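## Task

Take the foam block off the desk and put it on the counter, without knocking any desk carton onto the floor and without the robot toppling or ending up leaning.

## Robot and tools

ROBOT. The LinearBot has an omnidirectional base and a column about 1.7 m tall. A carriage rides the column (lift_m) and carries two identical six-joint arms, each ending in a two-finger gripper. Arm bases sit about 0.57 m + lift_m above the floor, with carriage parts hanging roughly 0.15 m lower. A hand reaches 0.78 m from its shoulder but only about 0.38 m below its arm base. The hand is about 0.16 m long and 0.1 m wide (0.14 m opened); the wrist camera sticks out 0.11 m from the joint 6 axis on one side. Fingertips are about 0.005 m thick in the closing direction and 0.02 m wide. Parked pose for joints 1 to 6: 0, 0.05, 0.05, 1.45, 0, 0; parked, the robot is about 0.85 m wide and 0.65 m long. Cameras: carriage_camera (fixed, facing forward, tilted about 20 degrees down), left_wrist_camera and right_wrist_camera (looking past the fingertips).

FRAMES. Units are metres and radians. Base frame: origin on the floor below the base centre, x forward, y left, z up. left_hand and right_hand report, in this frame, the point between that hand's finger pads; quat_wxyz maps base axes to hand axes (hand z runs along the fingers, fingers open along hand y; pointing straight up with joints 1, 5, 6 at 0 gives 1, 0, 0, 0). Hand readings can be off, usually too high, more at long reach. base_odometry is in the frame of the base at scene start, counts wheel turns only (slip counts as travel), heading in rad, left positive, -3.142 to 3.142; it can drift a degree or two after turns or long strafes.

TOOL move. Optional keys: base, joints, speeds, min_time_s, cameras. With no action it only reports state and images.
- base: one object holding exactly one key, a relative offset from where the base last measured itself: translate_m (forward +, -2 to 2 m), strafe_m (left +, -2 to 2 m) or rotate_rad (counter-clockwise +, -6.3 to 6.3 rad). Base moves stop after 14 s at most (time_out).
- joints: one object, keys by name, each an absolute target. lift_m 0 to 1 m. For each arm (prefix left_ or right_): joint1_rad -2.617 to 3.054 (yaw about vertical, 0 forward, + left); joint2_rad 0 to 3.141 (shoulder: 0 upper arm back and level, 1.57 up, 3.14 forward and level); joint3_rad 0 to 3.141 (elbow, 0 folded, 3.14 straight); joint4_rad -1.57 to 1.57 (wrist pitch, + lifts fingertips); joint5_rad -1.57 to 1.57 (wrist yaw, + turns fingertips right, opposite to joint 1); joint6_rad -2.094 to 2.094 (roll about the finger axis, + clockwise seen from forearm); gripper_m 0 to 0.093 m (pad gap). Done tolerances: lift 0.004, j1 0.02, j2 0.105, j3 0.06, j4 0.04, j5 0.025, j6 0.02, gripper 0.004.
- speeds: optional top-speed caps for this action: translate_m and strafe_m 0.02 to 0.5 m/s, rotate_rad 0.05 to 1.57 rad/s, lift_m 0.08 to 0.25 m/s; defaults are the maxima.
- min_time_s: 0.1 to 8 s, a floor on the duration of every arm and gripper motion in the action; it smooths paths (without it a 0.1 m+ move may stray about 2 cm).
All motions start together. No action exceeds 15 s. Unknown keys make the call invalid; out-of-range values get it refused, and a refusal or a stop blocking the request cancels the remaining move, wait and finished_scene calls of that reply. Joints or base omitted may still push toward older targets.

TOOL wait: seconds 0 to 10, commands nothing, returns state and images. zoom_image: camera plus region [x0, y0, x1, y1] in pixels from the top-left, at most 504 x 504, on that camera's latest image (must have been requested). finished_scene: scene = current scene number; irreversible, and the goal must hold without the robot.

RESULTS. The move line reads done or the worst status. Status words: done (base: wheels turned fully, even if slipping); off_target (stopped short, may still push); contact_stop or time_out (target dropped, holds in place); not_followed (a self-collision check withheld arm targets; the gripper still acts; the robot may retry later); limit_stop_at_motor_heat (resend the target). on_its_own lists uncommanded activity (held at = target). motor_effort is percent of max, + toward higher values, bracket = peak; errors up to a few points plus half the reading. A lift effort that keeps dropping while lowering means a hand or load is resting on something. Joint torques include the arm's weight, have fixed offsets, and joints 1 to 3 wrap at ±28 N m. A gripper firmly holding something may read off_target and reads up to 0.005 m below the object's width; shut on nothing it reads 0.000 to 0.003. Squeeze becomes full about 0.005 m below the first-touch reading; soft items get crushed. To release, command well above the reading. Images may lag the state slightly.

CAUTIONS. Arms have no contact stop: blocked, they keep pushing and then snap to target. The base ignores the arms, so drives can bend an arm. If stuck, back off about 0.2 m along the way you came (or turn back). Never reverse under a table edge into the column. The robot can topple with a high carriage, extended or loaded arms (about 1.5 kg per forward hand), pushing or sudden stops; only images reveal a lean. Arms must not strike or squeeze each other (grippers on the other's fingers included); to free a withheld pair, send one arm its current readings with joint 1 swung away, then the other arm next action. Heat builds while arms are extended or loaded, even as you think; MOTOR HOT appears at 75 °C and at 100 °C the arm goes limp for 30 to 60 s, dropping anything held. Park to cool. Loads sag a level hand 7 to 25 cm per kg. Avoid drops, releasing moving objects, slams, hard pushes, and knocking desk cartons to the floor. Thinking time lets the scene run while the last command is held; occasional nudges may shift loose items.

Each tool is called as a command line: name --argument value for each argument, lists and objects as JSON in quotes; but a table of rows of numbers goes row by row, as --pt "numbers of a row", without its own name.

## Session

move --joints '{"lift_m": 0.75}' --cameras '["carriage_camera"]'

move --base '{"rotate_rad": 1.571}' --cameras '["carriage_camera"]'

move --base '{"rotate_rad": 1.571}' --cameras '["carriage_camera"]'

move --base '{"rotate_rad": 1.571}' --cameras '["carriage_camera"]'

Scene clock: 2.33 s.
Joint torques (N m): left_arm=[0.62 4.19 6.05 -0.21 -0.09 -0.05] | right_arm=[-0.03 4.52 6.99 -0.3 0 -0.11]
move: done
base_odometry: x=+0.000 y=+0.000 heading=+0.000
base_status: not commanded
joint_positions: lift_m=+0.750 left_joint1_rad=-0.005 left_joint2_rad=+0.047 left_joint3_rad=+0.038 left_joint4_rad=+1.447 left_joint5_rad=-0.039 left_joint6_rad=-0.008 left_gripper_m=+0.09396 right_joint1_rad=+0.004 right_joint2_rad=+0.041 right_joint3_rad=+0.059 right_joint4_rad=+1.485 right_joint5_rad=-0.003 right_joint6_rad=+0.011 right_gripper_m=+0.09396
joint_status: all done
motor_effort: lift_m=+31(38) drive_wheels=-1(4)
left_hand: x=+0.2672 y=+0.3155 z=+1.7318 quat_wxyz=(+0.998, -0.020, +0.066, -0.006) (m; base frame)
right_hand: x=+0.2494 y=-0.3084 z=+1.7384 quat_wxyz=(+0.999, -0.001, +0.034, +0.008) (m; base frame)
pictures: carriage_camera
Images, in order (width x height): carriage_camera 504x504.

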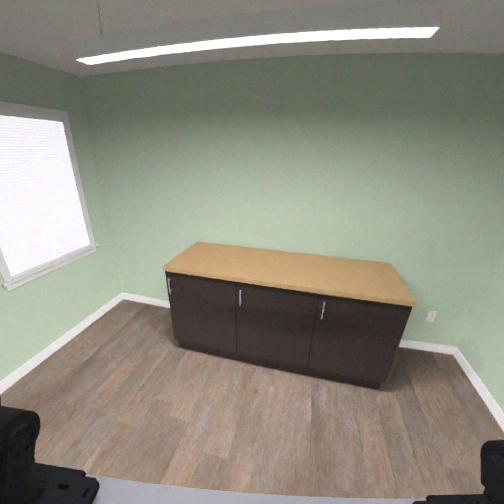

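Scene clock: 5.43 s.
Joint torques (N m): left_arm=[0.58 4.23 6.04 -0.21 -0.09 -0.05] | right_arm=[-0.03 4.46 6.98 -0.29 0 -0.12]
move: done
base_odometry: x=+0.000 y=+0.000 heading=+1.570
base_status: done
joint_positions: lift_m=+0.750 left_joint1_rad=-0.005 left_joint2_rad=+0.047 left_joint3_rad=+0.038 left_joint4_rad=+1.447 left_joint5_rad=-0.039 left_joint6_rad=-0.008 left_gripper_m=+0.09397 right_joint1_rad=+0.004 right_joint2_rad=+0.041 right_joint3_rad=+0.059 right_joint4_rad=+1.485 right_joint5_rad=-0.003 right_joint6_rad=+0.011 right_gripper_m=+0.09397
joint_status: not commanded
motor_effort: lift_m=+31(31) drive_wheels=+6(18)
left_hand: x=+0.2672 y=+0.3155 z=+1.7318 quat_wxyz=(+0.998, -0.020, +0.066, -0.006) (m; base frame)
right_hand: x=+0.2494 y=-0.3084 z=+1.7384 quat_wxyz=(+0.999, -0.001, +0.034, +0.008) (m; base frame)
pictures: carriage_camera
Images, in order (width x height): carriage_camera 504x504.

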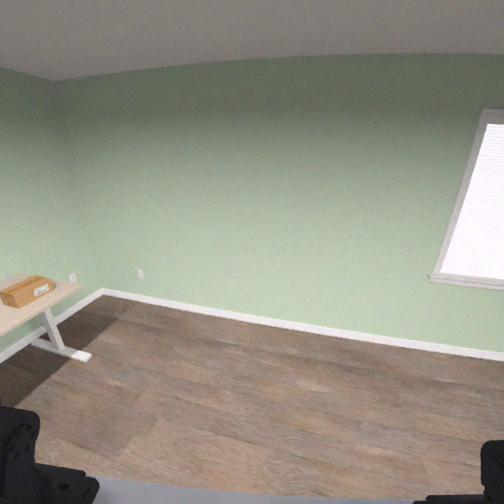

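Scene clock: 8.53 s.
Joint torques (N m): left_arm=[0.59 4.23 6 -0.21 -0.1 -0.04] | right_arm=[-0.03 4.48 6.99 -0.3 0.01 -0.12]
move: done
base_odometry: x=+0.000 y=+0.000 heading=+3.141
base_status: done
joint_positions: lift_m=+0.750 left_joint1_rad=-0.005 left_joint2_rad=+0.047 left_joint3_rad=+0.038 left_joint4_rad=+1.446 left_joint5_rad=-0.039 left_joint6_rad=-0.008 left_gripper_m=+0.09398 right_joint1_rad=+0.004 right_joint2_rad=+0.041 right_joint3_rad=+0.059 right_joint4_rad=+1.485 right_joint5_rad=-0.003 right_joint6_rad=+0.011 right_gripper_m=+0.09398
joint_status: not commanded
motor_effort: lift_m=+31(31) drive_wheels=+7(14)
left_hand: x=+0.2673 y=+0.3155 z=+1.7318 quat_wxyz=(+0.998, -0.020, +0.067, -0.006) (m; base frame)
right_hand: x=+0.2494 y=-0.3084 z=+1.7384 quat_wxyz=(+0.999, -0.001, +0.034, +0.008) (m; base frame)
pictures: carriage_camera
Images, in order (width x height): carriage_camera 504x504.

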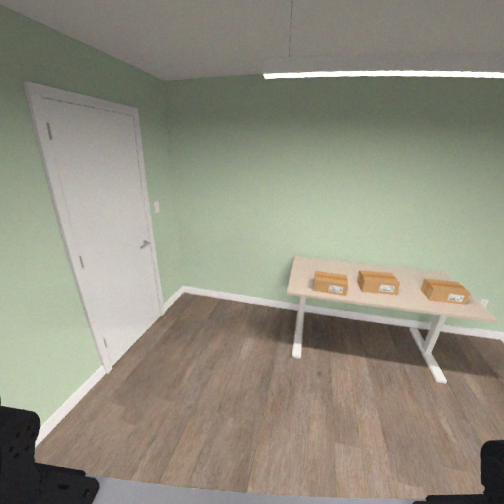

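Scene clock: 11.63 s.
Joint torques (N m): left_arm=[0.69 4.25 6.05 -0.22 -0.09 -0.05] | right_arm=[-0.06 4.52 6.97 -0.29 0 -0.11]
move: done
base_odometry: x=+0.000 y=+0.000 heading=-1.572
base_status: done
joint_positions: lift_m=+0.750 left_joint1_rad=-0.005 left_joint2_rad=+0.047 left_joint3_rad=+0.038 left_joint4_rad=+1.446 left_joint5_rad=-0.039 left_joint6_rad=-0.008 left_gripper_m=+0.09398 right_joint1_rad=+0.004 right_joint2_rad=+0.041 right_joint3_rad=+0.059 right_joint4_rad=+1.485 right_joint5_rad=-0.003 right_joint6_rad=+0.011 right_gripper_m=+0.09398
joint_status: not commanded
motor_effort: lift_m=+31(31) drive_wheels=+5(14)
left_hand: x=+0.2673 y=+0.3155 z=+1.7318 quat_wxyz=(+0.998, -0.020, +0.067, -0.006) (m; base frame)
right_hand: x=+0.2494 y=-0.3084 z=+1.7384 quat_wxyz=(+0.999, -0.001, +0.034, +0.008) (m; base frame)
pictures: carriage_camera
Images, in order (width x height): carriage_camera 504x504.

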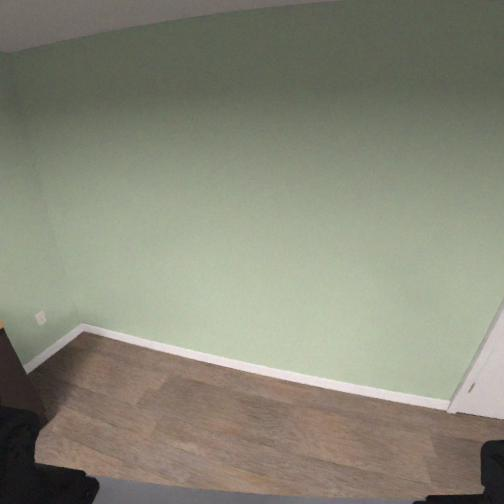

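move --base '{"rotate_rad": -1.834}' --cameras '["carriage_camera"]'

move --base '{"translate_m": 0.8}' --cameras '["carriage_camera"]'

zoom_image --camera "carriage_camera" --region '[200, 280, 504, 430]'

Scene clock: 29.67 s.
Joint torques (N m): left_arm=[0.58 4.19 6 -0.21 -0.09 -0.05] | right_arm=[-0.03 4.45 6.98 -0.29 0 -0.11]
move: done
base_odometry: x=+0.000 y=+0.000 heading=+2.878
base_status: done
joint_positions: lift_m=+0.750 left_joint1_rad=-0.005 left_joint2_rad=+0.047 left_joint3_rad=+0.038 left_joint4_rad=+1.446 left_joint5_rad=-0.039 left_joint6_rad=-0.008 left_gripper_m=+0.09399 right_joint1_rad=+0.004 right_joint2_rad=+0.041 right_joint3_rad=+0.059 right_joint4_rad=+1.485 right_joint5_rad=-0.003 right_joint6_rad=+0.011 right_gripper_m=+0.09399
joint_status: not commanded
motor_effort: lift_m=+31(31) drive_wheels=+6(18)
left_hand: x=+0.2674 y=+0.3156 z=+1.7318 quat_wxyz=(+0.998, -0.020, +0.067, -0.006) (m; base frame)
right_hand: x=+0.2494 y=-0.3084 z=+1.7384 quat_wxyz=(+0.999, -0.001, +0.034, +0.008) (m; base frame)
pictures: carriage_camera
Images, in order (width x height): carriage_camera 504x504.

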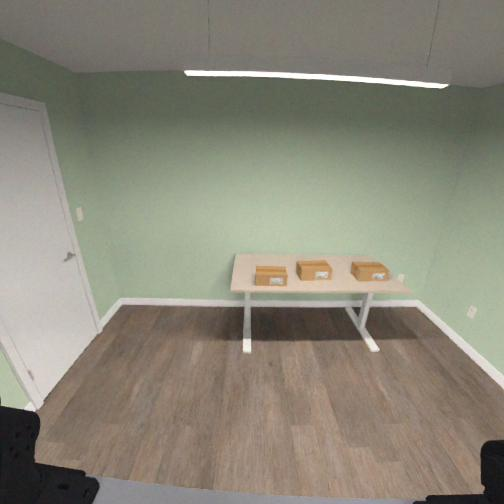

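Scene clock: 33.53 s.
Joint torques (N m): left_arm=[0.62 4.22 5.98 -0.2 -0.09 -0.05] | right_arm=[-0.01 4.52 7.04 -0.29 0 -0.13]
move: done
base_odometry: x=-0.772 y=+0.210 heading=+2.877
base_status: done
joint_positions: lift_m=+0.750 left_joint1_rad=-0.005 left_joint2_rad=+0.047 left_joint3_rad=+0.038 left_joint4_rad=+1.446 left_joint5_rad=-0.039 left_joint6_rad=-0.008 left_gripper_m=+0.09399 right_joint1_rad=+0.004 right_joint2_rad=+0.041 right_joint3_rad=+0.059 right_joint4_rad=+1.485 right_joint5_rad=-0.003 right_joint6_rad=+0.011 right_gripper_m=+0.09399
joint_status: not commanded
motor_effort: lift_m=+31(31) drive_wheels=-10(23)
left_hand: x=+0.2675 y=+0.3156 z=+1.7317 quat_wxyz=(+0.998, -0.020, +0.067, -0.006) (m; base frame)
right_hand: x=+0.2495 y=-0.3084 z=+1.7384 quat_wxyz=(+0.999, -0.001, +0.034, +0.008) (m; base frame)
pictures: carriage_camera
Images, in order (width x height): carriage_camera 504x504.

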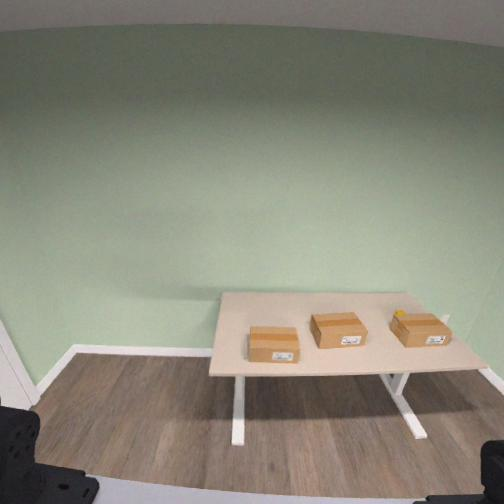

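Scaled by 1.658 from the camera's 504x504 image, which has a finer 720x720 frame.

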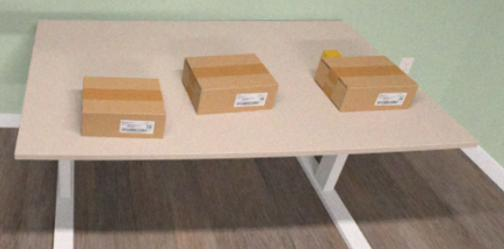

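move --base '{"strafe_m": -0.6}' --cameras '[]'

move --base '{"translate_m": 0.35}' --cameras '["carriage_camera"]'

zoom_image --camera "carriage_camera" --region '[270, 290, 430, 450]'

Scene clock: 54.20 s.
Joint torques (N m): left_arm=[0.55 4.26 6.05 -0.2 -0.1 -0.02] | right_arm=[-0.05 4.53 6.97 -0.3 0.01 -0.11]
move: done
base_odometry: x=-0.616 y=+0.789 heading=+2.877
base_status: done
joint_positions: lift_m=+0.750 left_joint1_rad=-0.005 left_joint2_rad=+0.047 left_joint3_rad=+0.038 left_joint4_rad=+1.445 left_joint5_rad=-0.039 left_joint6_rad=-0.008 left_gripper_m=+0.09399 right_joint1_rad=+0.005 right_joint2_rad=+0.041 right_joint3_rad=+0.059 right_joint4_rad=+1.485 right_joint5_rad=-0.003 right_joint6_rad=+0.011 right_gripper_m=+0.09399
joint_status: not commanded
motor_effort: lift_m=+31(31) drive_wheels=-4(10)
left_hand: x=+0.2677 y=+0.3156 z=+1.7317 quat_wxyz=(+0.998, -0.020, +0.067, -0.005) (m; base frame)
right_hand: x=+0.2495 y=-0.3084 z=+1.7384 quat_wxyz=(+0.999, -0.001, +0.034, +0.008) (m; base frame)
pictures: none
No camera images: "cameras" was empty.

Scene clock: 56.97 s.
Joint torques (N m): left_arm=[0.53 4.21 5.98 -0.19 -0.09 -0.04] | right_arm=[-0.06 4.46 7.02 -0.29 -0.01 -0.12]
move: done
base_odometry: x=-0.953 y=+0.881 heading=+2.876
base_status: done
joint_positions: lift_m=+0.750 left_joint1_rad=-0.005 left_joint2_rad=+0.047 left_joint3_rad=+0.038 left_joint4_rad=+1.445 left_joint5_rad=-0.039 left_joint6_rad=-0.008 left_gripper_m=+0.09399 right_joint1_rad=+0.005 right_joint2_rad=+0.041 right_joint3_rad=+0.059 right_joint4_rad=+1.485 right_joint5_rad=-0.003 right_joint6_rad=+0.011 right_gripper_m=+0.09399
joint_status: not commanded
motor_effort: lift_m=+31(31) drive_wheels=-7(15)
left_hand: x=+0.2676 y=+0.3156 z=+1.7317 quat_wxyz=(+0.998, -0.020, +0.067, -0.005) (m; base frame)
right_hand: x=+0.2496 y=-0.3084 z=+1.7384 quat_wxyz=(+0.999, -0.001, +0.034, +0.008) (m; base frame)
pictures: carriage_camera
Images, in order (width x height): carriage_camera 504x504.

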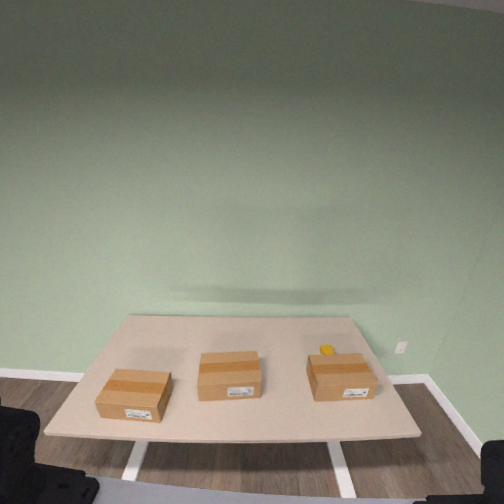

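Scaled by 3.150 from the camera's 504x504 image, which has a finer 720x720 frame.

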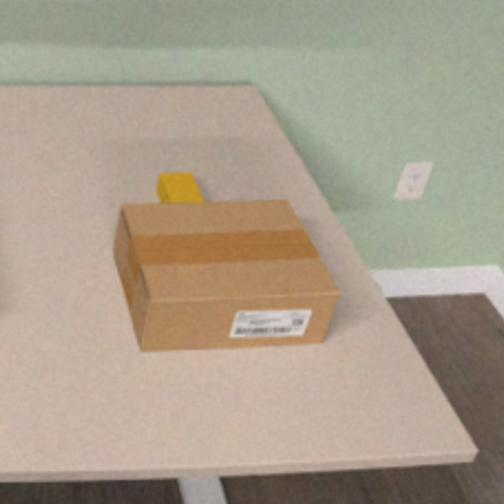

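move --base '{"translate_m": 0.36}' --joints '{"lift_m": 0.64, "right_joint1_rad": -0.096, "right_joint2_rad": 3.0, "right_joint3_rad": 2.025, "right_joint4_rad": -0.674, "right_joint5_rad": 0, "right_joint6_rad": -0.096}' --min_time_s 3 --speeds '{"translate_m": 0.25}' --cameras '["carriage_camera", "right_wrist_camera"]'

Scene clock: 80.10 s.
Joint torques (N m): left_arm=[0.61 4.22 6.04 -0.19 -0.09 -0.04] | right_arm=[-0.76 -13.59 7.28 -0.05 0.04 -0.25]
move: done
base_odometry: x=-1.301 y=+0.976 heading=+2.875
base_status: done
joint_positions: lift_m=+0.640 left_joint1_rad=-0.005 left_joint2_rad=+0.047 left_joint3_rad=+0.038 left_joint4_rad=+1.446 left_joint5_rad=-0.039 left_joint6_rad=-0.008 left_gripper_m=+0.09399 right_joint1_rad=-0.087 right_joint2_rad=+2.996 right_joint3_rad=+2.006 right_joint4_rad=-0.653 right_joint5_rad=-0.003 right_joint6_rad=-0.083 right_gripper_m=+0.09399
joint_status: all done
motor_effort: lift_m=+28(29) drive_wheels=-9(13)
left_hand: x=+0.2675 y=+0.3156 z=+1.6220 quat_wxyz=(+0.998, -0.020, +0.067, -0.005) (m; base frame)
right_hand: x=+0.6791 y=-0.3477 z=+0.9295 quat_wxyz=(-0.036, +0.002, +0.999, +0.004) (m; base frame)
pictures: carriage_camera, right_wrist_camera
Images, in order (width x height): carriage_camera 504x504, right_wrist_camera 504x504.

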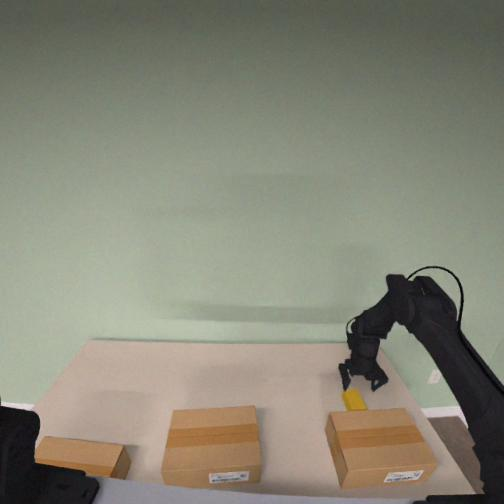

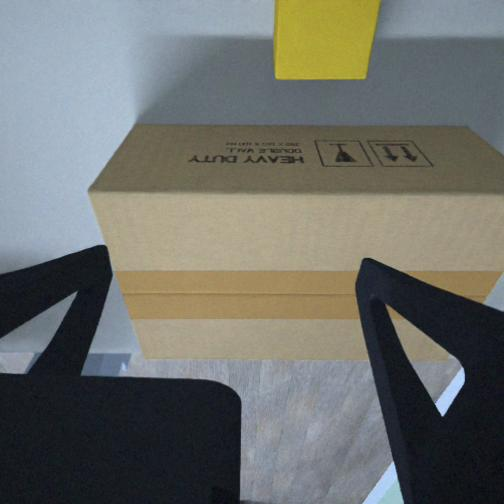

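move --base '{"translate_m": 0.055}' --joints '{"lift_m": 0.61, "right_joint1_rad": -0.16, "right_joint6_rad": -0.16}' --speeds '{"translate_m": 0.15}' --cameras '["carriage_camera", "right_wrist_camera"]'

Scene clock: 111.10 s.
Joint torques (N m): left_arm=[0.59 4.25 6.01 -0.22 -0.07 -0.05] | right_arm=[0.42 -14.71 6.82 0.05 0.03 -0.25]
move: done
base_odometry: x=-1.354 y=+0.991 heading=+2.875
base_status: done
joint_positions: lift_m=+0.610 left_joint1_rad=-0.005 left_joint2_rad=+0.047 left_joint3_rad=+0.038 left_joint4_rad=+1.446 left_joint5_rad=-0.040 left_joint6_rad=-0.008 left_gripper_m=+0.09399 right_joint1_rad=-0.166 right_joint2_rad=+3.008 right_joint3_rad=+2.010 right_joint4_rad=-0.666 right_joint5_rad=-0.002 right_joint6_rad=-0.147 right_gripper_m=+0.09399
joint_status: all done
motor_effort: lift_m=+28(29) drive_wheels=-5(14)
left_hand: x=+0.2675 y=+0.3156 z=+1.5920 quat_wxyz=(+0.998, -0.020, +0.067, -0.005) (m; base frame)
right_hand: x=+0.6687 y=-0.3815 z=+0.8952 quat_wxyz=(-0.046, +0.009, +0.999, +0.008) (m; base frame)
pictures: carriage_camera, right_wrist_camera
Images, in order (width x height): carriage_camera 504x504, right_wrist_camera 504x504.

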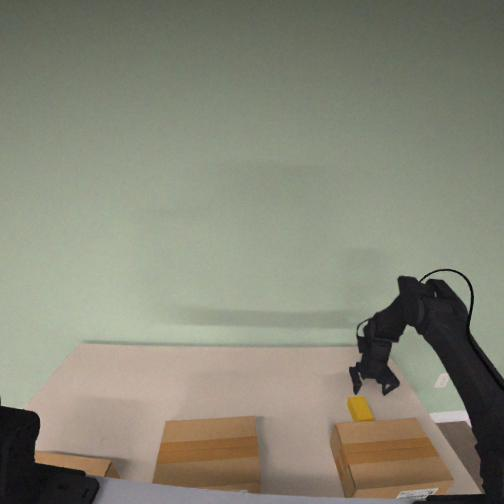

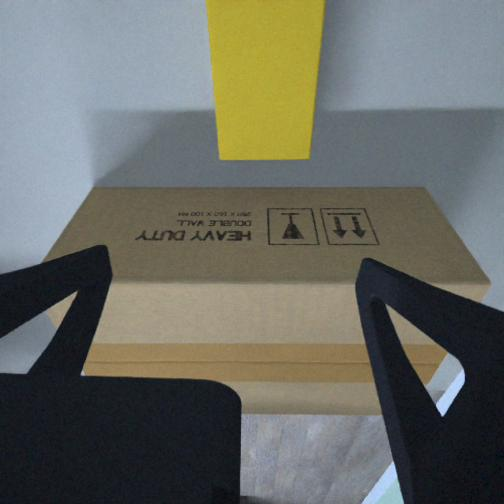

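move --base '{"translate_m": 0.03}' --joints '{"lift_m": 0.53, "right_joint1_rad": -0.19, "right_joint6_rad": -0.175}' --speeds '{"translate_m": 0.1, "lift_m": 0.15}' --cameras '["carriage_camera", "right_wrist_camera"]'

Scene clock: 130.93 s.
Joint torques (N m): left_arm=[0.53 4.21 6.05 -0.19 -0.08 -0.05] | right_arm=[-0.29 -14.89 6.58 0.05 0.02 -0.25]
move: done
base_odometry: x=-1.382 y=+0.999 heading=+2.874
base_status: done
joint_positions: lift_m=+0.530 left_joint1_rad=-0.005 left_joint2_rad=+0.047 left_joint3_rad=+0.038 left_joint4_rad=+1.444 left_joint5_rad=-0.040 left_joint6_rad=-0.008 left_gripper_m=+0.09399 right_joint1_rad=-0.186 right_joint2_rad=+3.009 right_joint3_rad=+2.011 right_joint4_rad=-0.667 right_joint5_rad=-0.002 right_joint6_rad=-0.162 right_gripper_m=+0.09399
joint_status: all done
motor_effort: lift_m=+28(29) drive_wheels=+2(15)
left_hand: x=+0.2678 y=+0.3156 z=+1.5120 quat_wxyz=(+0.998, -0.020, +0.068, -0.005) (m; base frame)
right_hand: x=+0.6672 y=-0.3903 z=+0.8148 quat_wxyz=(-0.046, +0.012, +0.999, +0.009) (m; base frame)
pictures: carriage_camera, right_wrist_camera
Images, in order (width x height): carriage_camera 504x504, right_wrist_camera 504x504.

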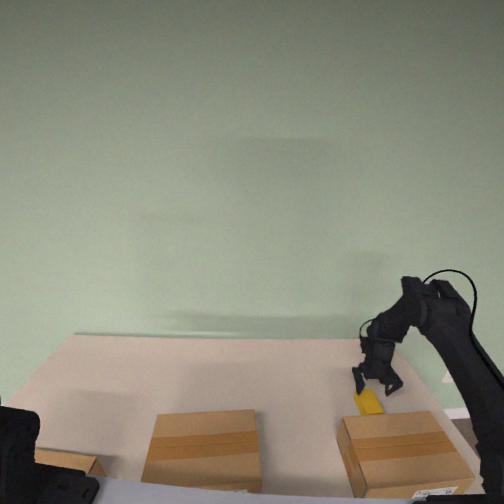

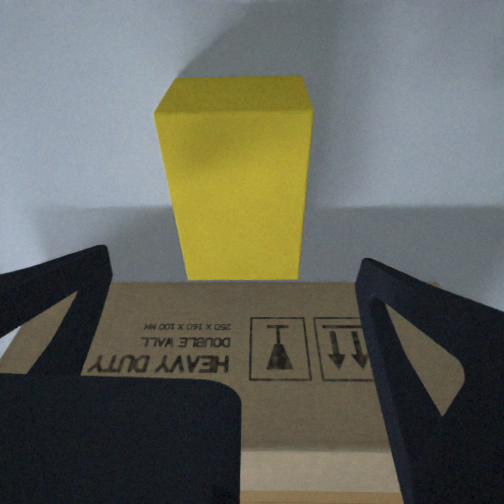

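move --joints '{"lift_m": 0.468}' --speeds '{"lift_m": 0.1}' --cameras '[]'

move --joints '{"right_gripper_m": 0.043}' --min_time_s 1.2 --cameras '["right_wrist_camera"]'

Scene clock: 144.20 s.
Joint torques (N m): left_arm=[0.47 4.23 6 -0.19 -0.09 -0.05] | right_arm=[-0.39 -14.98 6.37 0.08 0.02 -0.23]
move: done
base_odometry: x=-1.382 y=+0.999 heading=+2.874
base_status: not commanded
joint_positions: lift_m=+0.468 left_joint1_rad=-0.005 left_joint2_rad=+0.047 left_joint3_rad=+0.038 left_joint4_rad=+1.444 left_joint5_rad=-0.040 left_joint6_rad=-0.008 left_gripper_m=+0.09399 right_joint1_rad=-0.186 right_joint2_rad=+3.010 right_joint3_rad=+2.014 right_joint4_rad=-0.667 right_joint5_rad=-0.002 right_joint6_rad=-0.163 right_gripper_m=+0.09399
joint_status: all done
motor_effort: lift_m=+28(29) drive_wheels=-7(7)
left_hand: x=+0.2678 y=+0.3156 z=+1.4500 quat_wxyz=(+0.998, -0.020, +0.068, -0.005) (m; base frame)
right_hand: x=+0.6681 y=-0.3905 z=+0.7532 quat_wxyz=(-0.045, +0.012, +0.999, +0.009) (m; base frame)
pictures: none
No camera images: "cameras" was empty.

Scene clock: 145.70 s.
Joint torques (N m): left_arm=[0.58 4.19 6.02 -0.2 -0.09 -0.05] | right_arm=[-0.34 -14.93 6.34 0.08 0.03 -0.24]
move: off_target
base_odometry: x=-1.382 y=+0.999 heading=+2.874
base_status: not commanded
joint_positions: lift_m=+0.468 left_joint1_rad=-0.005 left_joint2_rad=+0.047 left_joint3_rad=+0.038 left_joint4_rad=+1.444 left_joint5_rad=-0.040 left_joint6_rad=-0.008 left_gripper_m=+0.09399 right_joint1_rad=-0.186 right_joint2_rad=+3.010 right_joint3_rad=+2.014 right_joint4_rad=-0.667 right_joint5_rad=-0.002 right_joint6_rad=-0.163 right_gripper_m=+0.05735
joint_status: right_gripper_m off_target (ended at +0.05738, target +0.04300)
motor_effort: lift_m=+28(28) drive_wheels=+4(7)
left_hand: x=+0.2678 y=+0.3156 z=+1.4500 quat_wxyz=(+0.998, -0.020, +0.068, -0.005) (m; base frame)
right_hand: x=+0.6681 y=-0.3905 z=+0.7532 quat_wxyz=(-0.045, +0.011, +0.999, +0.009) (m; base frame)
pictures: right_wrist_camera
Images, in order (width x height): right_wrist_camera 504x504.

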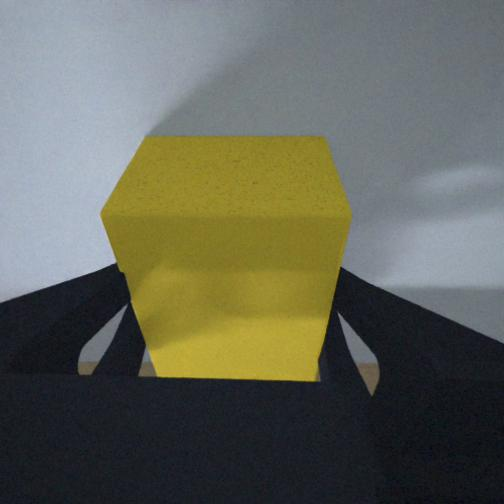

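move --joints '{"lift_m": 0.67}' --cameras '["right_wrist_camera"]'

move --base '{"translate_m": -0.5}' --joints '{"right_joint1_rad": -0.05, "right_joint2_rad": 1.2, "right_joint3_rad": 0.7, "right_joint4_rad": -1.05, "right_joint5_rad": 0, "right_joint6_rad": 0}' --min_time_s 2.5 --speeds '{"translate_m": 0.25}' --cameras '["carriage_camera"]'

move --base '{"rotate_rad": -3.141}' --joints '{"lift_m": 0.75}' --cameras '["carriage_camera"]'

move --base '{"translate_m": 1.7}' --cameras '["carriage_camera"]'

Scene clock: 172.03 s.
Joint torques (N m): left_arm=[0.61 4.26 5.97 -0.19 -0.08 -0.06] | right_arm=[-0.4 -15.06 6.24 0.06 0.03 -0.24]
move: done
base_odometry: x=-1.382 y=+0.999 heading=+2.874
base_status: not commanded
joint_positions: lift_m=+0.670 left_joint1_rad=-0.005 left_joint2_rad=+0.047 left_joint3_rad=+0.038 left_joint4_rad=+1.444 left_joint5_rad=-0.040 left_joint6_rad=-0.008 left_gripper_m=+0.09399 right_joint1_rad=-0.186 right_joint2_rad=+3.012 right_joint3_rad=+2.016 right_joint4_rad=-0.668 right_joint5_rad=-0.002 right_joint6_rad=-0.163 right_gripper_m=+0.05735
joint_status: all done
motor_effort: lift_m=+31(38) drive_wheels=+2(8)
left_hand: x=+0.2678 y=+0.3156 z=+1.6517 quat_wxyz=(+0.998, -0.020, +0.068, -0.005) (m; base frame)
right_hand: x=+0.6676 y=-0.3904 z=+0.9543 quat_wxyz=(-0.046, +0.011, +0.999, +0.009) (m; base frame)
pictures: right_wrist_camera
Images, in order (width x height): right_wrist_camera 504x504.

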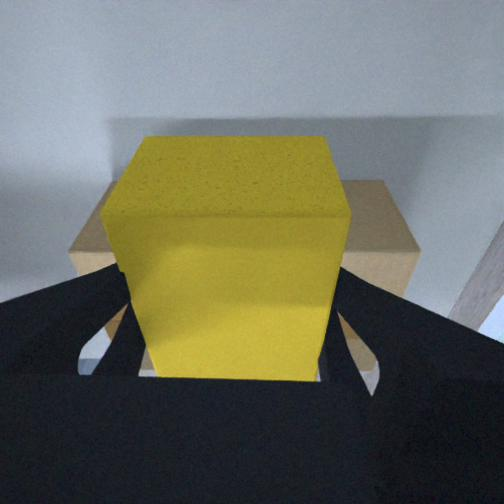

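Scene clock: 175.43 s.
Joint torques (N m): left_arm=[0.61 4.23 5.94 -0.18 -0.08 -0.05] | right_arm=[0.66 -4.01 6.72 0.31 0.04 0]
move: done
base_odometry: x=-0.900 y=+0.867 heading=+2.874
base_status: done
joint_positions: lift_m=+0.670 left_joint1_rad=-0.005 left_joint2_rad=+0.047 left_joint3_rad=+0.038 left_joint4_rad=+1.444 left_joint5_rad=-0.040 left_joint6_rad=-0.008 left_gripper_m=+0.09399 right_joint1_rad=-0.058 right_joint2_rad=+1.211 right_joint3_rad=+0.704 right_joint4_rad=-1.038 right_joint5_rad=-0.002 right_joint6_rad=-0.012 right_gripper_m=+0.05735
joint_status: all done
motor_effort: lift_m=+31(31) drive_wheels=-2(16)
left_hand: x=+0.2679 y=+0.3156 z=+1.6517 quat_wxyz=(+0.997, -0.020, +0.068, -0.005) (m; base frame)
right_hand: x=+0.4091 y=-0.3190 z=+1.2726 quat_wxyz=(+0.013, +0.023, +1.000, +0.001) (m; base frame)
pictures: carriage_camera
Images, in order (width x height): carriage_camera 504x504.

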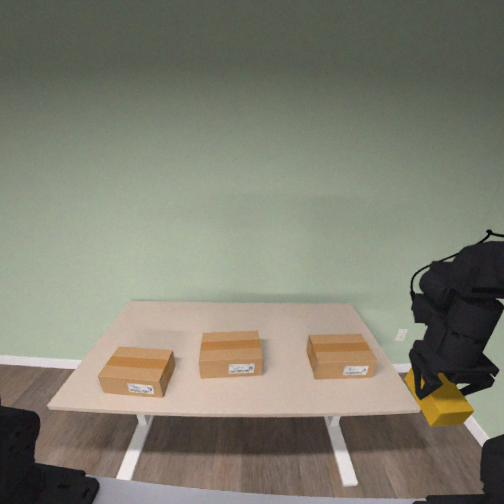

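Scene clock: 179.70 s.
Joint torques (N m): left_arm=[0.65 4.23 6.01 -0.17 -0.1 -0.05] | right_arm=[0.47 -3.89 7.19 0.3 0.04 0]
move: done
base_odometry: x=-0.900 y=+0.868 heading=-0.266
base_status: done
joint_positions: lift_m=+0.750 left_joint1_rad=-0.005 left_joint2_rad=+0.047 left_joint3_rad=+0.038 left_joint4_rad=+1.443 left_joint5_rad=-0.040 left_joint6_rad=-0.008 left_gripper_m=+0.09401 right_joint1_rad=-0.056 right_joint2_rad=+1.211 right_joint3_rad=+0.699 right_joint4_rad=-1.038 right_joint5_rad=-0.002 right_joint6_rad=-0.011 right_gripper_m=+0.05745
joint_status: all done
motor_effort: lift_m=+31(38) drive_wheels=+6(17)
left_hand: x=+0.2682 y=+0.3156 z=+1.7316 quat_wxyz=(+0.997, -0.020, +0.068, -0.005) (m; base frame)
right_hand: x=+0.4076 y=-0.3184 z=+1.3514 quat_wxyz=(+0.010, +0.022, +1.000, +0.001) (m; base frame)
pictures: carriage_camera
Images, in order (width x height): carriage_camera 504x504.

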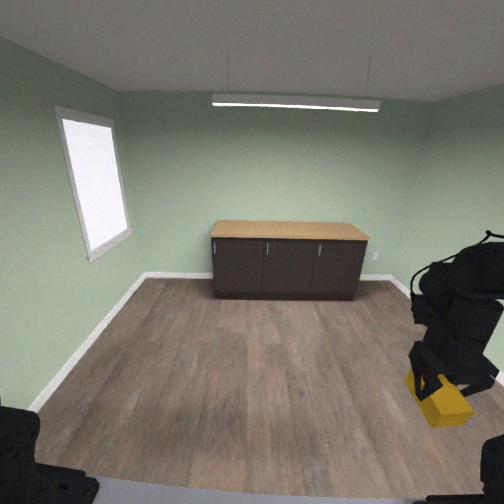

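Scene clock: 185.50 s.
Joint torques (N m): left_arm=[0.58 4.18 6.01 -0.15 -0.09 -0.04] | right_arm=[0.47 -3.92 7.17 0.32 0.04 -0.01]
move: done
base_odometry: x=+0.739 y=+0.417 heading=-0.268
base_status: done
joint_positions: lift_m=+0.750 left_joint1_rad=-0.005 left_joint2_rad=+0.047 left_joint3_rad=+0.038 left_joint4_rad=+1.444 left_joint5_rad=-0.040 left_joint6_rad=-0.008 left_gripper_m=+0.09401 right_joint1_rad=-0.056 right_joint2_rad=+1.211 right_joint3_rad=+0.699 right_joint4_rad=-1.040 right_joint5_rad=-0.002 right_joint6_rad=-0.011 right_gripper_m=+0.05745
joint_status: not commanded
motor_effort: lift_m=+31(31) drive_wheels=-10(24)
left_hand: x=+0.2678 y=+0.3156 z=+1.7317 quat_wxyz=(+0.997, -0.020, +0.068, -0.005) (m; base frame)
right_hand: x=+0.4072 y=-0.3184 z=+1.3514 quat_wxyz=(+0.009, +0.022, +1.000, +0.001) (m; base frame)
pictures: carriage_camera
Images, in order (width x height): carriage_camera 504x504.

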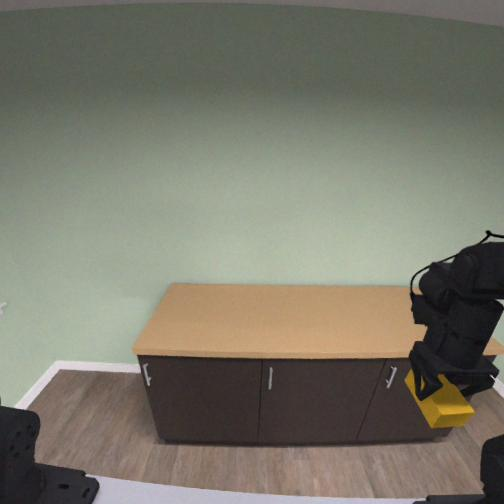

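move --base '{"translate_m": 0.42}' --joints '{"right_joint1_rad": 0.0, "right_joint2_rad": 2.86, "right_joint3_rad": 1.665, "right_joint4_rad": -0.42, "right_joint5_rad": 0, "right_joint6_rad": 0}' --min_time_s 3 --speeds '{"translate_m": 0.25}' --cameras '["carriage_camera", "right_wrist_camera"]'

move --joints '{"lift_m": 0.685}' --cameras '["carriage_camera", "right_wrist_camera"]'

Scene clock: 198.37 s.
Joint torques (N m): left_arm=[0.61 4.26 6.04 -0.2 -0.07 -0.05] | right_arm=[0.75 -12.21 5.85 0.41 0.03 0]
move: done
base_odometry: x=+1.144 y=+0.305 heading=-0.269
base_status: done
joint_positions: lift_m=+0.750 left_joint1_rad=-0.005 left_joint2_rad=+0.047 left_joint3_rad=+0.038 left_joint4_rad=+1.445 left_joint5_rad=-0.040 left_joint6_rad=-0.008 left_gripper_m=+0.09401 right_joint1_rad=-0.009 right_joint2_rad=+2.854 right_joint3_rad=+1.649 right_joint4_rad=-0.440 right_joint5_rad=-0.002 right_joint6_rad=-0.011 right_gripper_m=+0.05744
joint_status: all done
motor_effort: lift_m=+31(31) drive_wheels=-11(19)
left_hand: x=+0.2676 y=+0.3156 z=+1.7317 quat_wxyz=(+0.998, -0.020, +0.067, -0.005) (m; base frame)
right_hand: x=+0.6311 y=-0.3120 z=+1.0402 quat_wxyz=(-0.037, -0.001, +0.999, +0.001) (m; base frame)
pictures: carriage_camera, right_wrist_camera
Images, in order (width x height): carriage_camera 504x504, right_wrist_camera 504x504.

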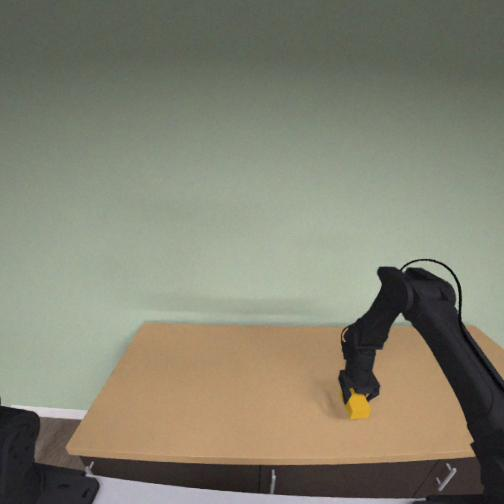

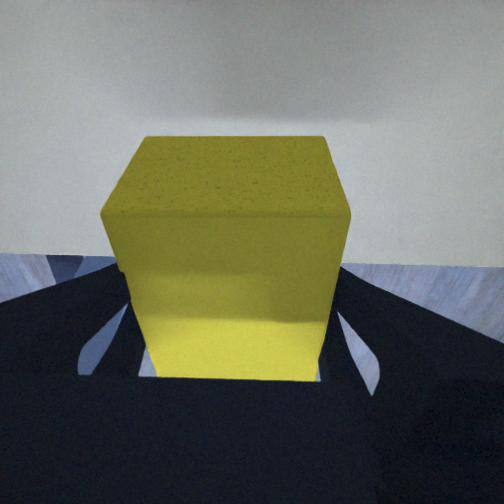

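Scene clock: 199.17 s.
Joint torques (N m): left_arm=[0.59 4.22 6 -0.19 -0.08 -0.05] | right_arm=[0.68 -13.64 5.23 0.31 0.03 -0.02]
move: done
base_odometry: x=+1.144 y=+0.305 heading=-0.269
base_status: not commanded
joint_positions: lift_m=+0.685 left_joint1_rad=-0.005 left_joint2_rad=+0.047 left_joint3_rad=+0.038 left_joint4_rad=+1.446 left_joint5_rad=-0.040 left_joint6_rad=-0.008 left_gripper_m=+0.09401 right_joint1_rad=-0.009 right_joint2_rad=+2.869 right_joint3_rad=+1.654 right_joint4_rad=-0.432 right_joint5_rad=-0.002 right_joint6_rad=-0.011 right_gripper_m=+0.05744
joint_status: all done
motor_effort: lift_m=+28(29) drive_wheels=-11(12)
left_hand: x=+0.2675 y=+0.3156 z=+1.6670 quat_wxyz=(+0.998, -0.020, +0.067, -0.005) (m; base frame)
right_hand: x=+0.6303 y=-0.3120 z=+0.9706 quat_wxyz=(-0.037, -0.001, +0.999, +0.001) (m; base frame)
pictures: carriage_camera, right_wrist_camera
Images, in order (width x height): carriage_camera 504x504, right_wrist_camera 504x504.

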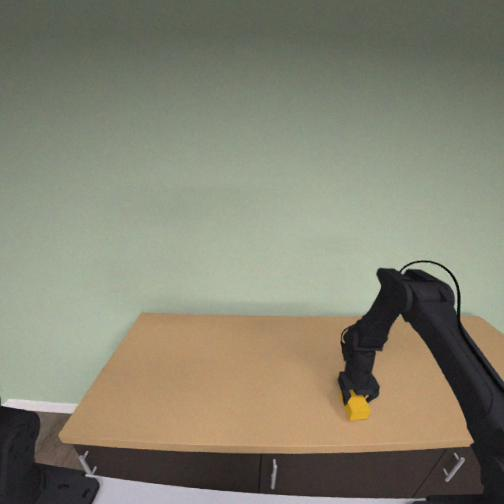

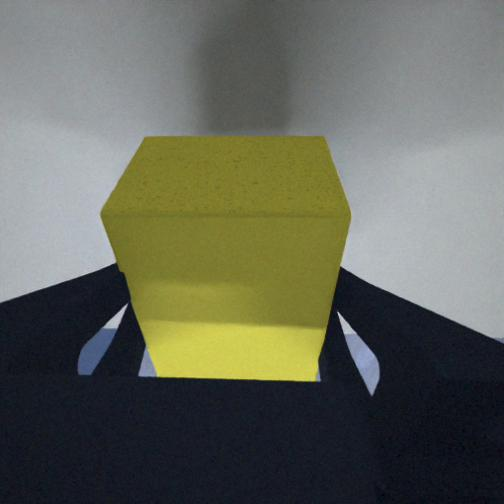

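move --base '{"translate_m": 0.09}' --speeds '{"translate_m": 0.2}' --cameras '[]'

move --joints '{"lift_m": 0.668}' --speeds '{"lift_m": 0.08}' --cameras '["carriage_camera", "right_wrist_camera"]'

move --joints '{"lift_m": 0.66}' --speeds '{"lift_m": 0.08}' --cameras '["carriage_camera", "right_wrist_camera"]'

Scene clock: 208.57 s.
Joint torques (N m): left_arm=[0.54 4.19 5.97 -0.13 -0.08 -0.04] | right_arm=[0.7 -13.63 5.23 0.28 0.04 0]
move: done
base_odometry: x=+1.231 y=+0.281 heading=-0.270
base_status: done
joint_positions: lift_m=+0.685 left_joint1_rad=-0.005 left_joint2_rad=+0.047 left_joint3_rad=+0.038 left_joint4_rad=+1.444 left_joint5_rad=-0.040 left_joint6_rad=-0.008 left_gripper_m=+0.09401 right_joint1_rad=-0.009 right_joint2_rad=+2.869 right_joint3_rad=+1.654 right_joint4_rad=-0.429 right_joint5_rad=-0.002 right_joint6_rad=-0.011 right_gripper_m=+0.05744
joint_status: not commanded
motor_effort: lift_m=+27(28) drive_wheels=+7(18)
left_hand: x=+0.2678 y=+0.3156 z=+1.6670 quat_wxyz=(+0.998, -0.020, +0.068, -0.005) (m; base frame)
right_hand: x=+0.6310 y=-0.3120 z=+0.9705 quat_wxyz=(-0.036, -0.001, +0.999, +0.001) (m; base frame)
pictures: none
No camera images: "cameras" was empty.

Scene clock: 209.13 s.
Joint torques (N m): left_arm=[0.59 4.21 6 -0.18 -0.09 -0.04] | right_arm=[0.72 -13.6 5.09 0.26 0.04 -0.01]
move: done
base_odometry: x=+1.231 y=+0.281 heading=-0.270
base_status: not commanded
joint_positions: lift_m=+0.668 left_joint1_rad=-0.005 left_joint2_rad=+0.047 left_joint3_rad=+0.038 left_joint4_rad=+1.444 left_joint5_rad=-0.040 left_joint6_rad=-0.008 left_gripper_m=+0.09401 right_joint1_rad=-0.009 right_joint2_rad=+2.869 right_joint3_rad=+1.656 right_joint4_rad=-0.425 right_joint5_rad=-0.002 right_joint6_rad=-0.011 right_gripper_m=+0.05744
joint_status: all done
motor_effort: lift_m=+28(28) drive_wheels=-8(11)
left_hand: x=+0.2678 y=+0.3156 z=+1.6500 quat_wxyz=(+0.998, -0.020, +0.068, -0.005) (m; base frame)
right_hand: x=+0.6326 y=-0.3120 z=+0.9536 quat_wxyz=(-0.033, -0.001, +0.999, +0.001) (m; base frame)
pictures: carriage_camera, right_wrist_camera
Images, in order (width x height): carriage_camera 504x504, right_wrist_camera 504x504.

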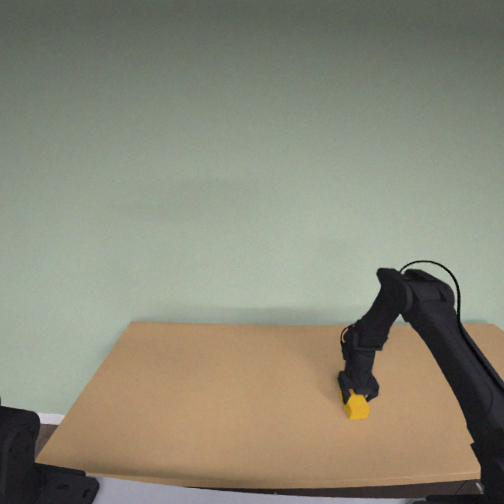

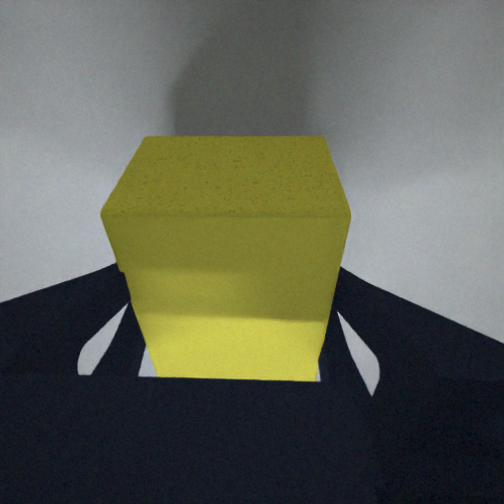

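Scene clock: 209.60 s.
Joint torques (N m): left_arm=[0.55 4.22 6.04 -0.23 -0.07 -0.04] | right_arm=[0.72 -13.86 5.12 0.24 0.04 0]
move: done
base_odometry: x=+1.231 y=+0.281 heading=-0.270
base_status: not commanded
joint_positions: lift_m=+0.660 left_joint1_rad=-0.005 left_joint2_rad=+0.047 left_joint3_rad=+0.038 left_joint4_rad=+1.444 left_joint5_rad=-0.040 left_joint6_rad=-0.008 left_gripper_m=+0.09401 right_joint1_rad=-0.009 right_joint2_rad=+2.871 right_joint3_rad=+1.656 right_joint4_rad=-0.424 right_joint5_rad=-0.002 right_joint6_rad=-0.011 right_gripper_m=+0.05744
joint_status: all done
motor_effort: lift_m=+27(28) drive_wheels=-8(11)
left_hand: x=+0.2678 y=+0.3156 z=+1.6420 quat_wxyz=(+0.998, -0.020, +0.068, -0.005) (m; base frame)
right_hand: x=+0.6318 y=-0.3120 z=+0.9446 quat_wxyz=(-0.034, -0.001, +0.999, +0.001) (m; base frame)
pictures: carriage_camera, right_wrist_camera
Images, in order (width x height): carriage_camera 504x504, right_wrist_camera 504x504.

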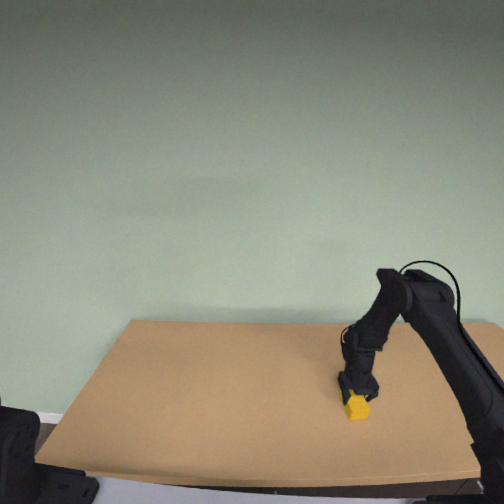

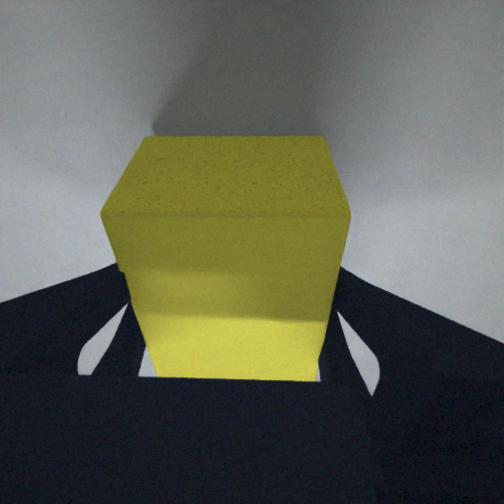

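move --joints '{"lift_m": 0.654}' --speeds '{"lift_m": 0.08}' --cameras '[]'

move --joints '{"lift_m": 0.648}' --speeds '{"lift_m": 0.08}' --cameras '["right_wrist_camera"]'

Scene clock: 213.70 s.
Joint torques (N m): left_arm=[0.58 4.21 6 -0.21 -0.08 -0.04] | right_arm=[0.7 -13.57 4.74 0.35 0.02 -0.01]
move: done
base_odometry: x=+1.231 y=+0.281 heading=-0.270
base_status: not commanded
joint_positions: lift_m=+0.654 left_joint1_rad=-0.005 left_joint2_rad=+0.047 left_joint3_rad=+0.038 left_joint4_rad=+1.444 left_joint5_rad=-0.040 left_joint6_rad=-0.008 left_gripper_m=+0.09401 right_joint1_rad=-0.009 right_joint2_rad=+2.867 right_joint3_rad=+1.660 right_joint4_rad=-0.434 right_joint5_rad=-0.002 right_joint6_rad=-0.011 right_gripper_m=+0.05744
joint_status: all done
motor_effort: lift_m=+26(26) drive_wheels=-10(11)
left_hand: x=+0.2678 y=+0.3156 z=+1.6362 quat_wxyz=(+0.998, -0.020, +0.068, -0.005) (m; base frame)
right_hand: x=+0.6327 y=-0.3120 z=+0.9408 quat_wxyz=(-0.035, -0.001, +0.999, +0.001) (m; base frame)
pictures: none
No camera images: "cameras" was empty.

Scene clock: 214.13 s.
Joint torques (N m): left_arm=[0.59 4.18 5.98 -0.2 -0.07 -0.05] | right_arm=[0.72 -12.31 4.77 0.55 0.04 0]
move: done
base_odometry: x=+1.231 y=+0.281 heading=-0.270
base_status: not commanded
joint_positions: lift_m=+0.648 left_joint1_rad=-0.005 left_joint2_rad=+0.047 left_joint3_rad=+0.038 left_joint4_rad=+1.444 left_joint5_rad=-0.040 left_joint6_rad=-0.008 left_gripper_m=+0.09401 right_joint1_rad=-0.009 right_joint2_rad=+2.854 right_joint3_rad=+1.660 right_joint4_rad=-0.454 right_joint5_rad=-0.002 right_joint6_rad=-0.011 right_gripper_m=+0.05744
joint_status: all done
motor_effort: lift_m=+25(25) drive_wheels=-10(11)
left_hand: x=+0.2678 y=+0.3156 z=+1.6302 quat_wxyz=(+0.998, -0.020, +0.068, -0.005) (m; base frame)
right_hand: x=+0.6326 y=-0.3120 z=+0.9402 quat_wxyz=(-0.039, -0.001, +0.999, +0.001) (m; base frame)
pictures: right_wrist_camera
Images, in order (width x height): right_wrist_camera 504x504.

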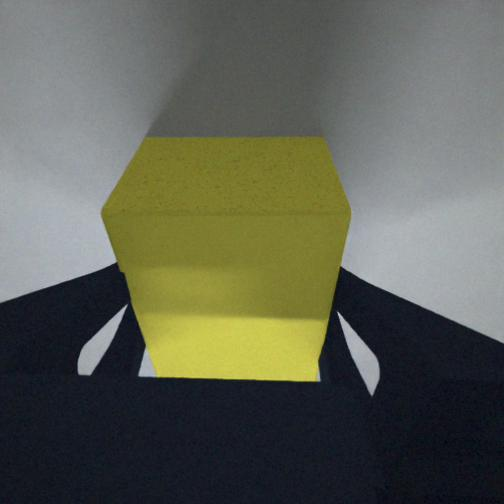

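move --joints '{"lift_m": 0.654}' --speeds '{"lift_m": 0.08}' --cameras '[]'

move --joints '{"right_gripper_m": 0.09}' --min_time_s 1.2 --cameras '["right_wrist_camera"]'

move --joints '{"lift_m": 0.78}' --speeds '{"lift_m": 0.15}' --cameras '["carriage_camera", "right_wrist_camera"]'

Scene clock: 222.90 s.
Joint torques (N m): left_arm=[0.57 4.31 6.04 -0.18 -0.08 -0.04] | right_arm=[0.76 -12.56 4.82 0.41 0.04 0]
move: done
base_odometry: x=+1.231 y=+0.281 heading=-0.270
base_status: not commanded
joint_positions: lift_m=+0.654 left_joint1_rad=-0.005 left_joint2_rad=+0.047 left_joint3_rad=+0.038 left_joint4_rad=+1.444 left_joint5_rad=-0.040 left_joint6_rad=-0.008 left_gripper_m=+0.09401 right_joint1_rad=-0.009 right_joint2_rad=+2.857 right_joint3_rad=+1.660 right_joint4_rad=-0.439 right_joint5_rad=-0.002 right_joint6_rad=-0.011 right_gripper_m=+0.05744
joint_status: all done
motor_effort: lift_m=+31(37) drive_wheels=+6(11)
left_hand: x=+0.2678 y=+0.3156 z=+1.6357 quat_wxyz=(+0.998, -0.020, +0.068, -0.005) (m; base frame)
right_hand: x=+0.6355 y=-0.3121 z=+0.9445 quat_wxyz=(-0.033, -0.001, +0.999, +0.001) (m; base frame)
pictures: none
No camera images: "cameras" was empty.

Scene clock: 224.37 s.
Joint torques (N m): left_arm=[0.61 4.18 5.98 -0.19 -0.08 -0.04] | right_arm=[0.7 -12.52 4.78 0.41 0.03 -0.01]
move: done
base_odometry: x=+1.231 y=+0.281 heading=-0.270
base_status: not commanded
joint_positions: lift_m=+0.654 left_joint1_rad=-0.005 left_joint2_rad=+0.047 left_joint3_rad=+0.038 left_joint4_rad=+1.444 left_joint5_rad=-0.040 left_joint6_rad=-0.008 left_gripper_m=+0.09401 right_joint1_rad=-0.009 right_joint2_rad=+2.857 right_joint3_rad=+1.660 right_joint4_rad=-0.438 right_joint5_rad=-0.002 right_joint6_rad=-0.011 right_gripper_m=+0.08994
joint_status: all done
motor_effort: lift_m=+31(31) drive_wheels=+7(12)
left_hand: x=+0.2678 y=+0.3156 z=+1.6357 quat_wxyz=(+0.998, -0.020, +0.068, -0.005) (m; base frame)
right_hand: x=+0.6356 y=-0.3121 z=+0.9445 quat_wxyz=(-0.032, -0.001, +0.999, +0.001) (m; base frame)
pictures: right_wrist_camera
Images, in order (width x height): right_wrist_camera 504x504.

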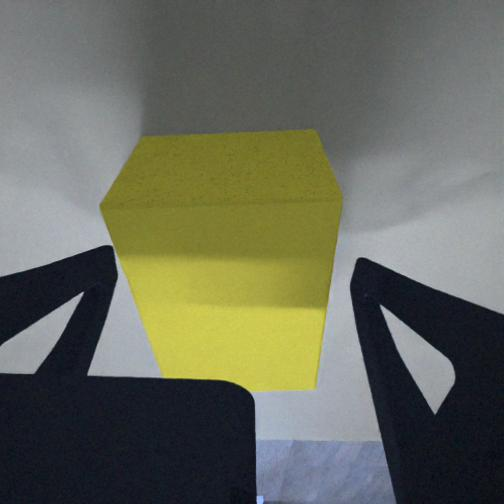

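Scene clock: 225.63 s.
Joint torques (N m): left_arm=[0.59 4.22 6 -0.19 -0.08 -0.03] | right_arm=[0.69 -13.24 4.68 0.34 0.04 -0.01]
move: done
base_odometry: x=+1.231 y=+0.281 heading=-0.270
base_status: not commanded
joint_positions: lift_m=+0.780 left_joint1_rad=-0.005 left_joint2_rad=+0.047 left_joint3_rad=+0.038 left_joint4_rad=+1.444 left_joint5_rad=-0.040 left_joint6_rad=-0.008 left_gripper_m=+0.09401 right_joint1_rad=-0.009 right_joint2_rad=+2.864 right_joint3_rad=+1.660 right_joint4_rad=-0.433 right_joint5_rad=-0.002 right_joint6_rad=-0.011 right_gripper_m=+0.08994
joint_status: all done
motor_effort: lift_m=+30(38) drive_wheels=+6(11)
left_hand: x=+0.2678 y=+0.3156 z=+1.7617 quat_wxyz=(+0.998, -0.020, +0.068, -0.005) (m; base frame)
right_hand: x=+0.6341 y=-0.3121 z=+1.0676 quat_wxyz=(-0.033, -0.001, +0.999, +0.001) (m; base frame)
pictures: carriage_camera, right_wrist_camera
Images, in order (width x height): carriage_camera 504x504, right_wrist_camera 504x504.

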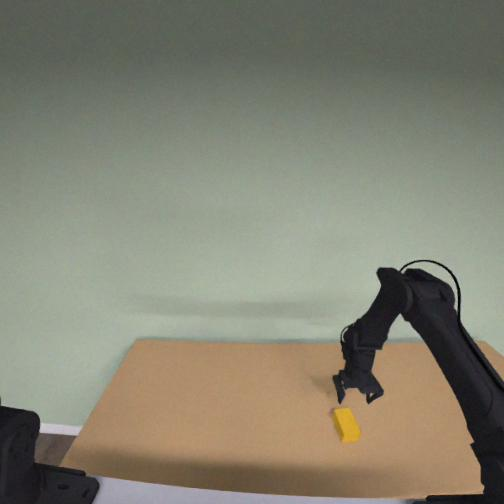

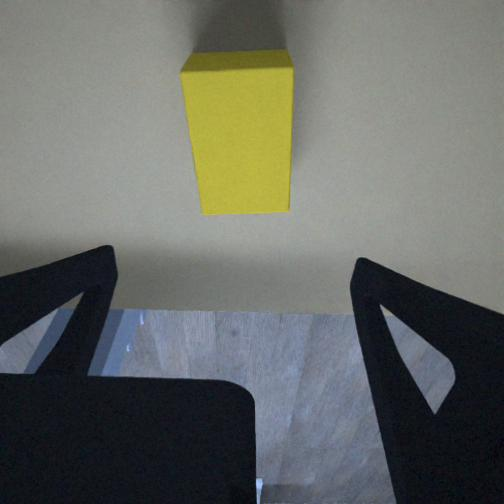

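Block is resting on the counter, well inside the edge.

finished_scene --scene 2

The scene is finished: the task was done.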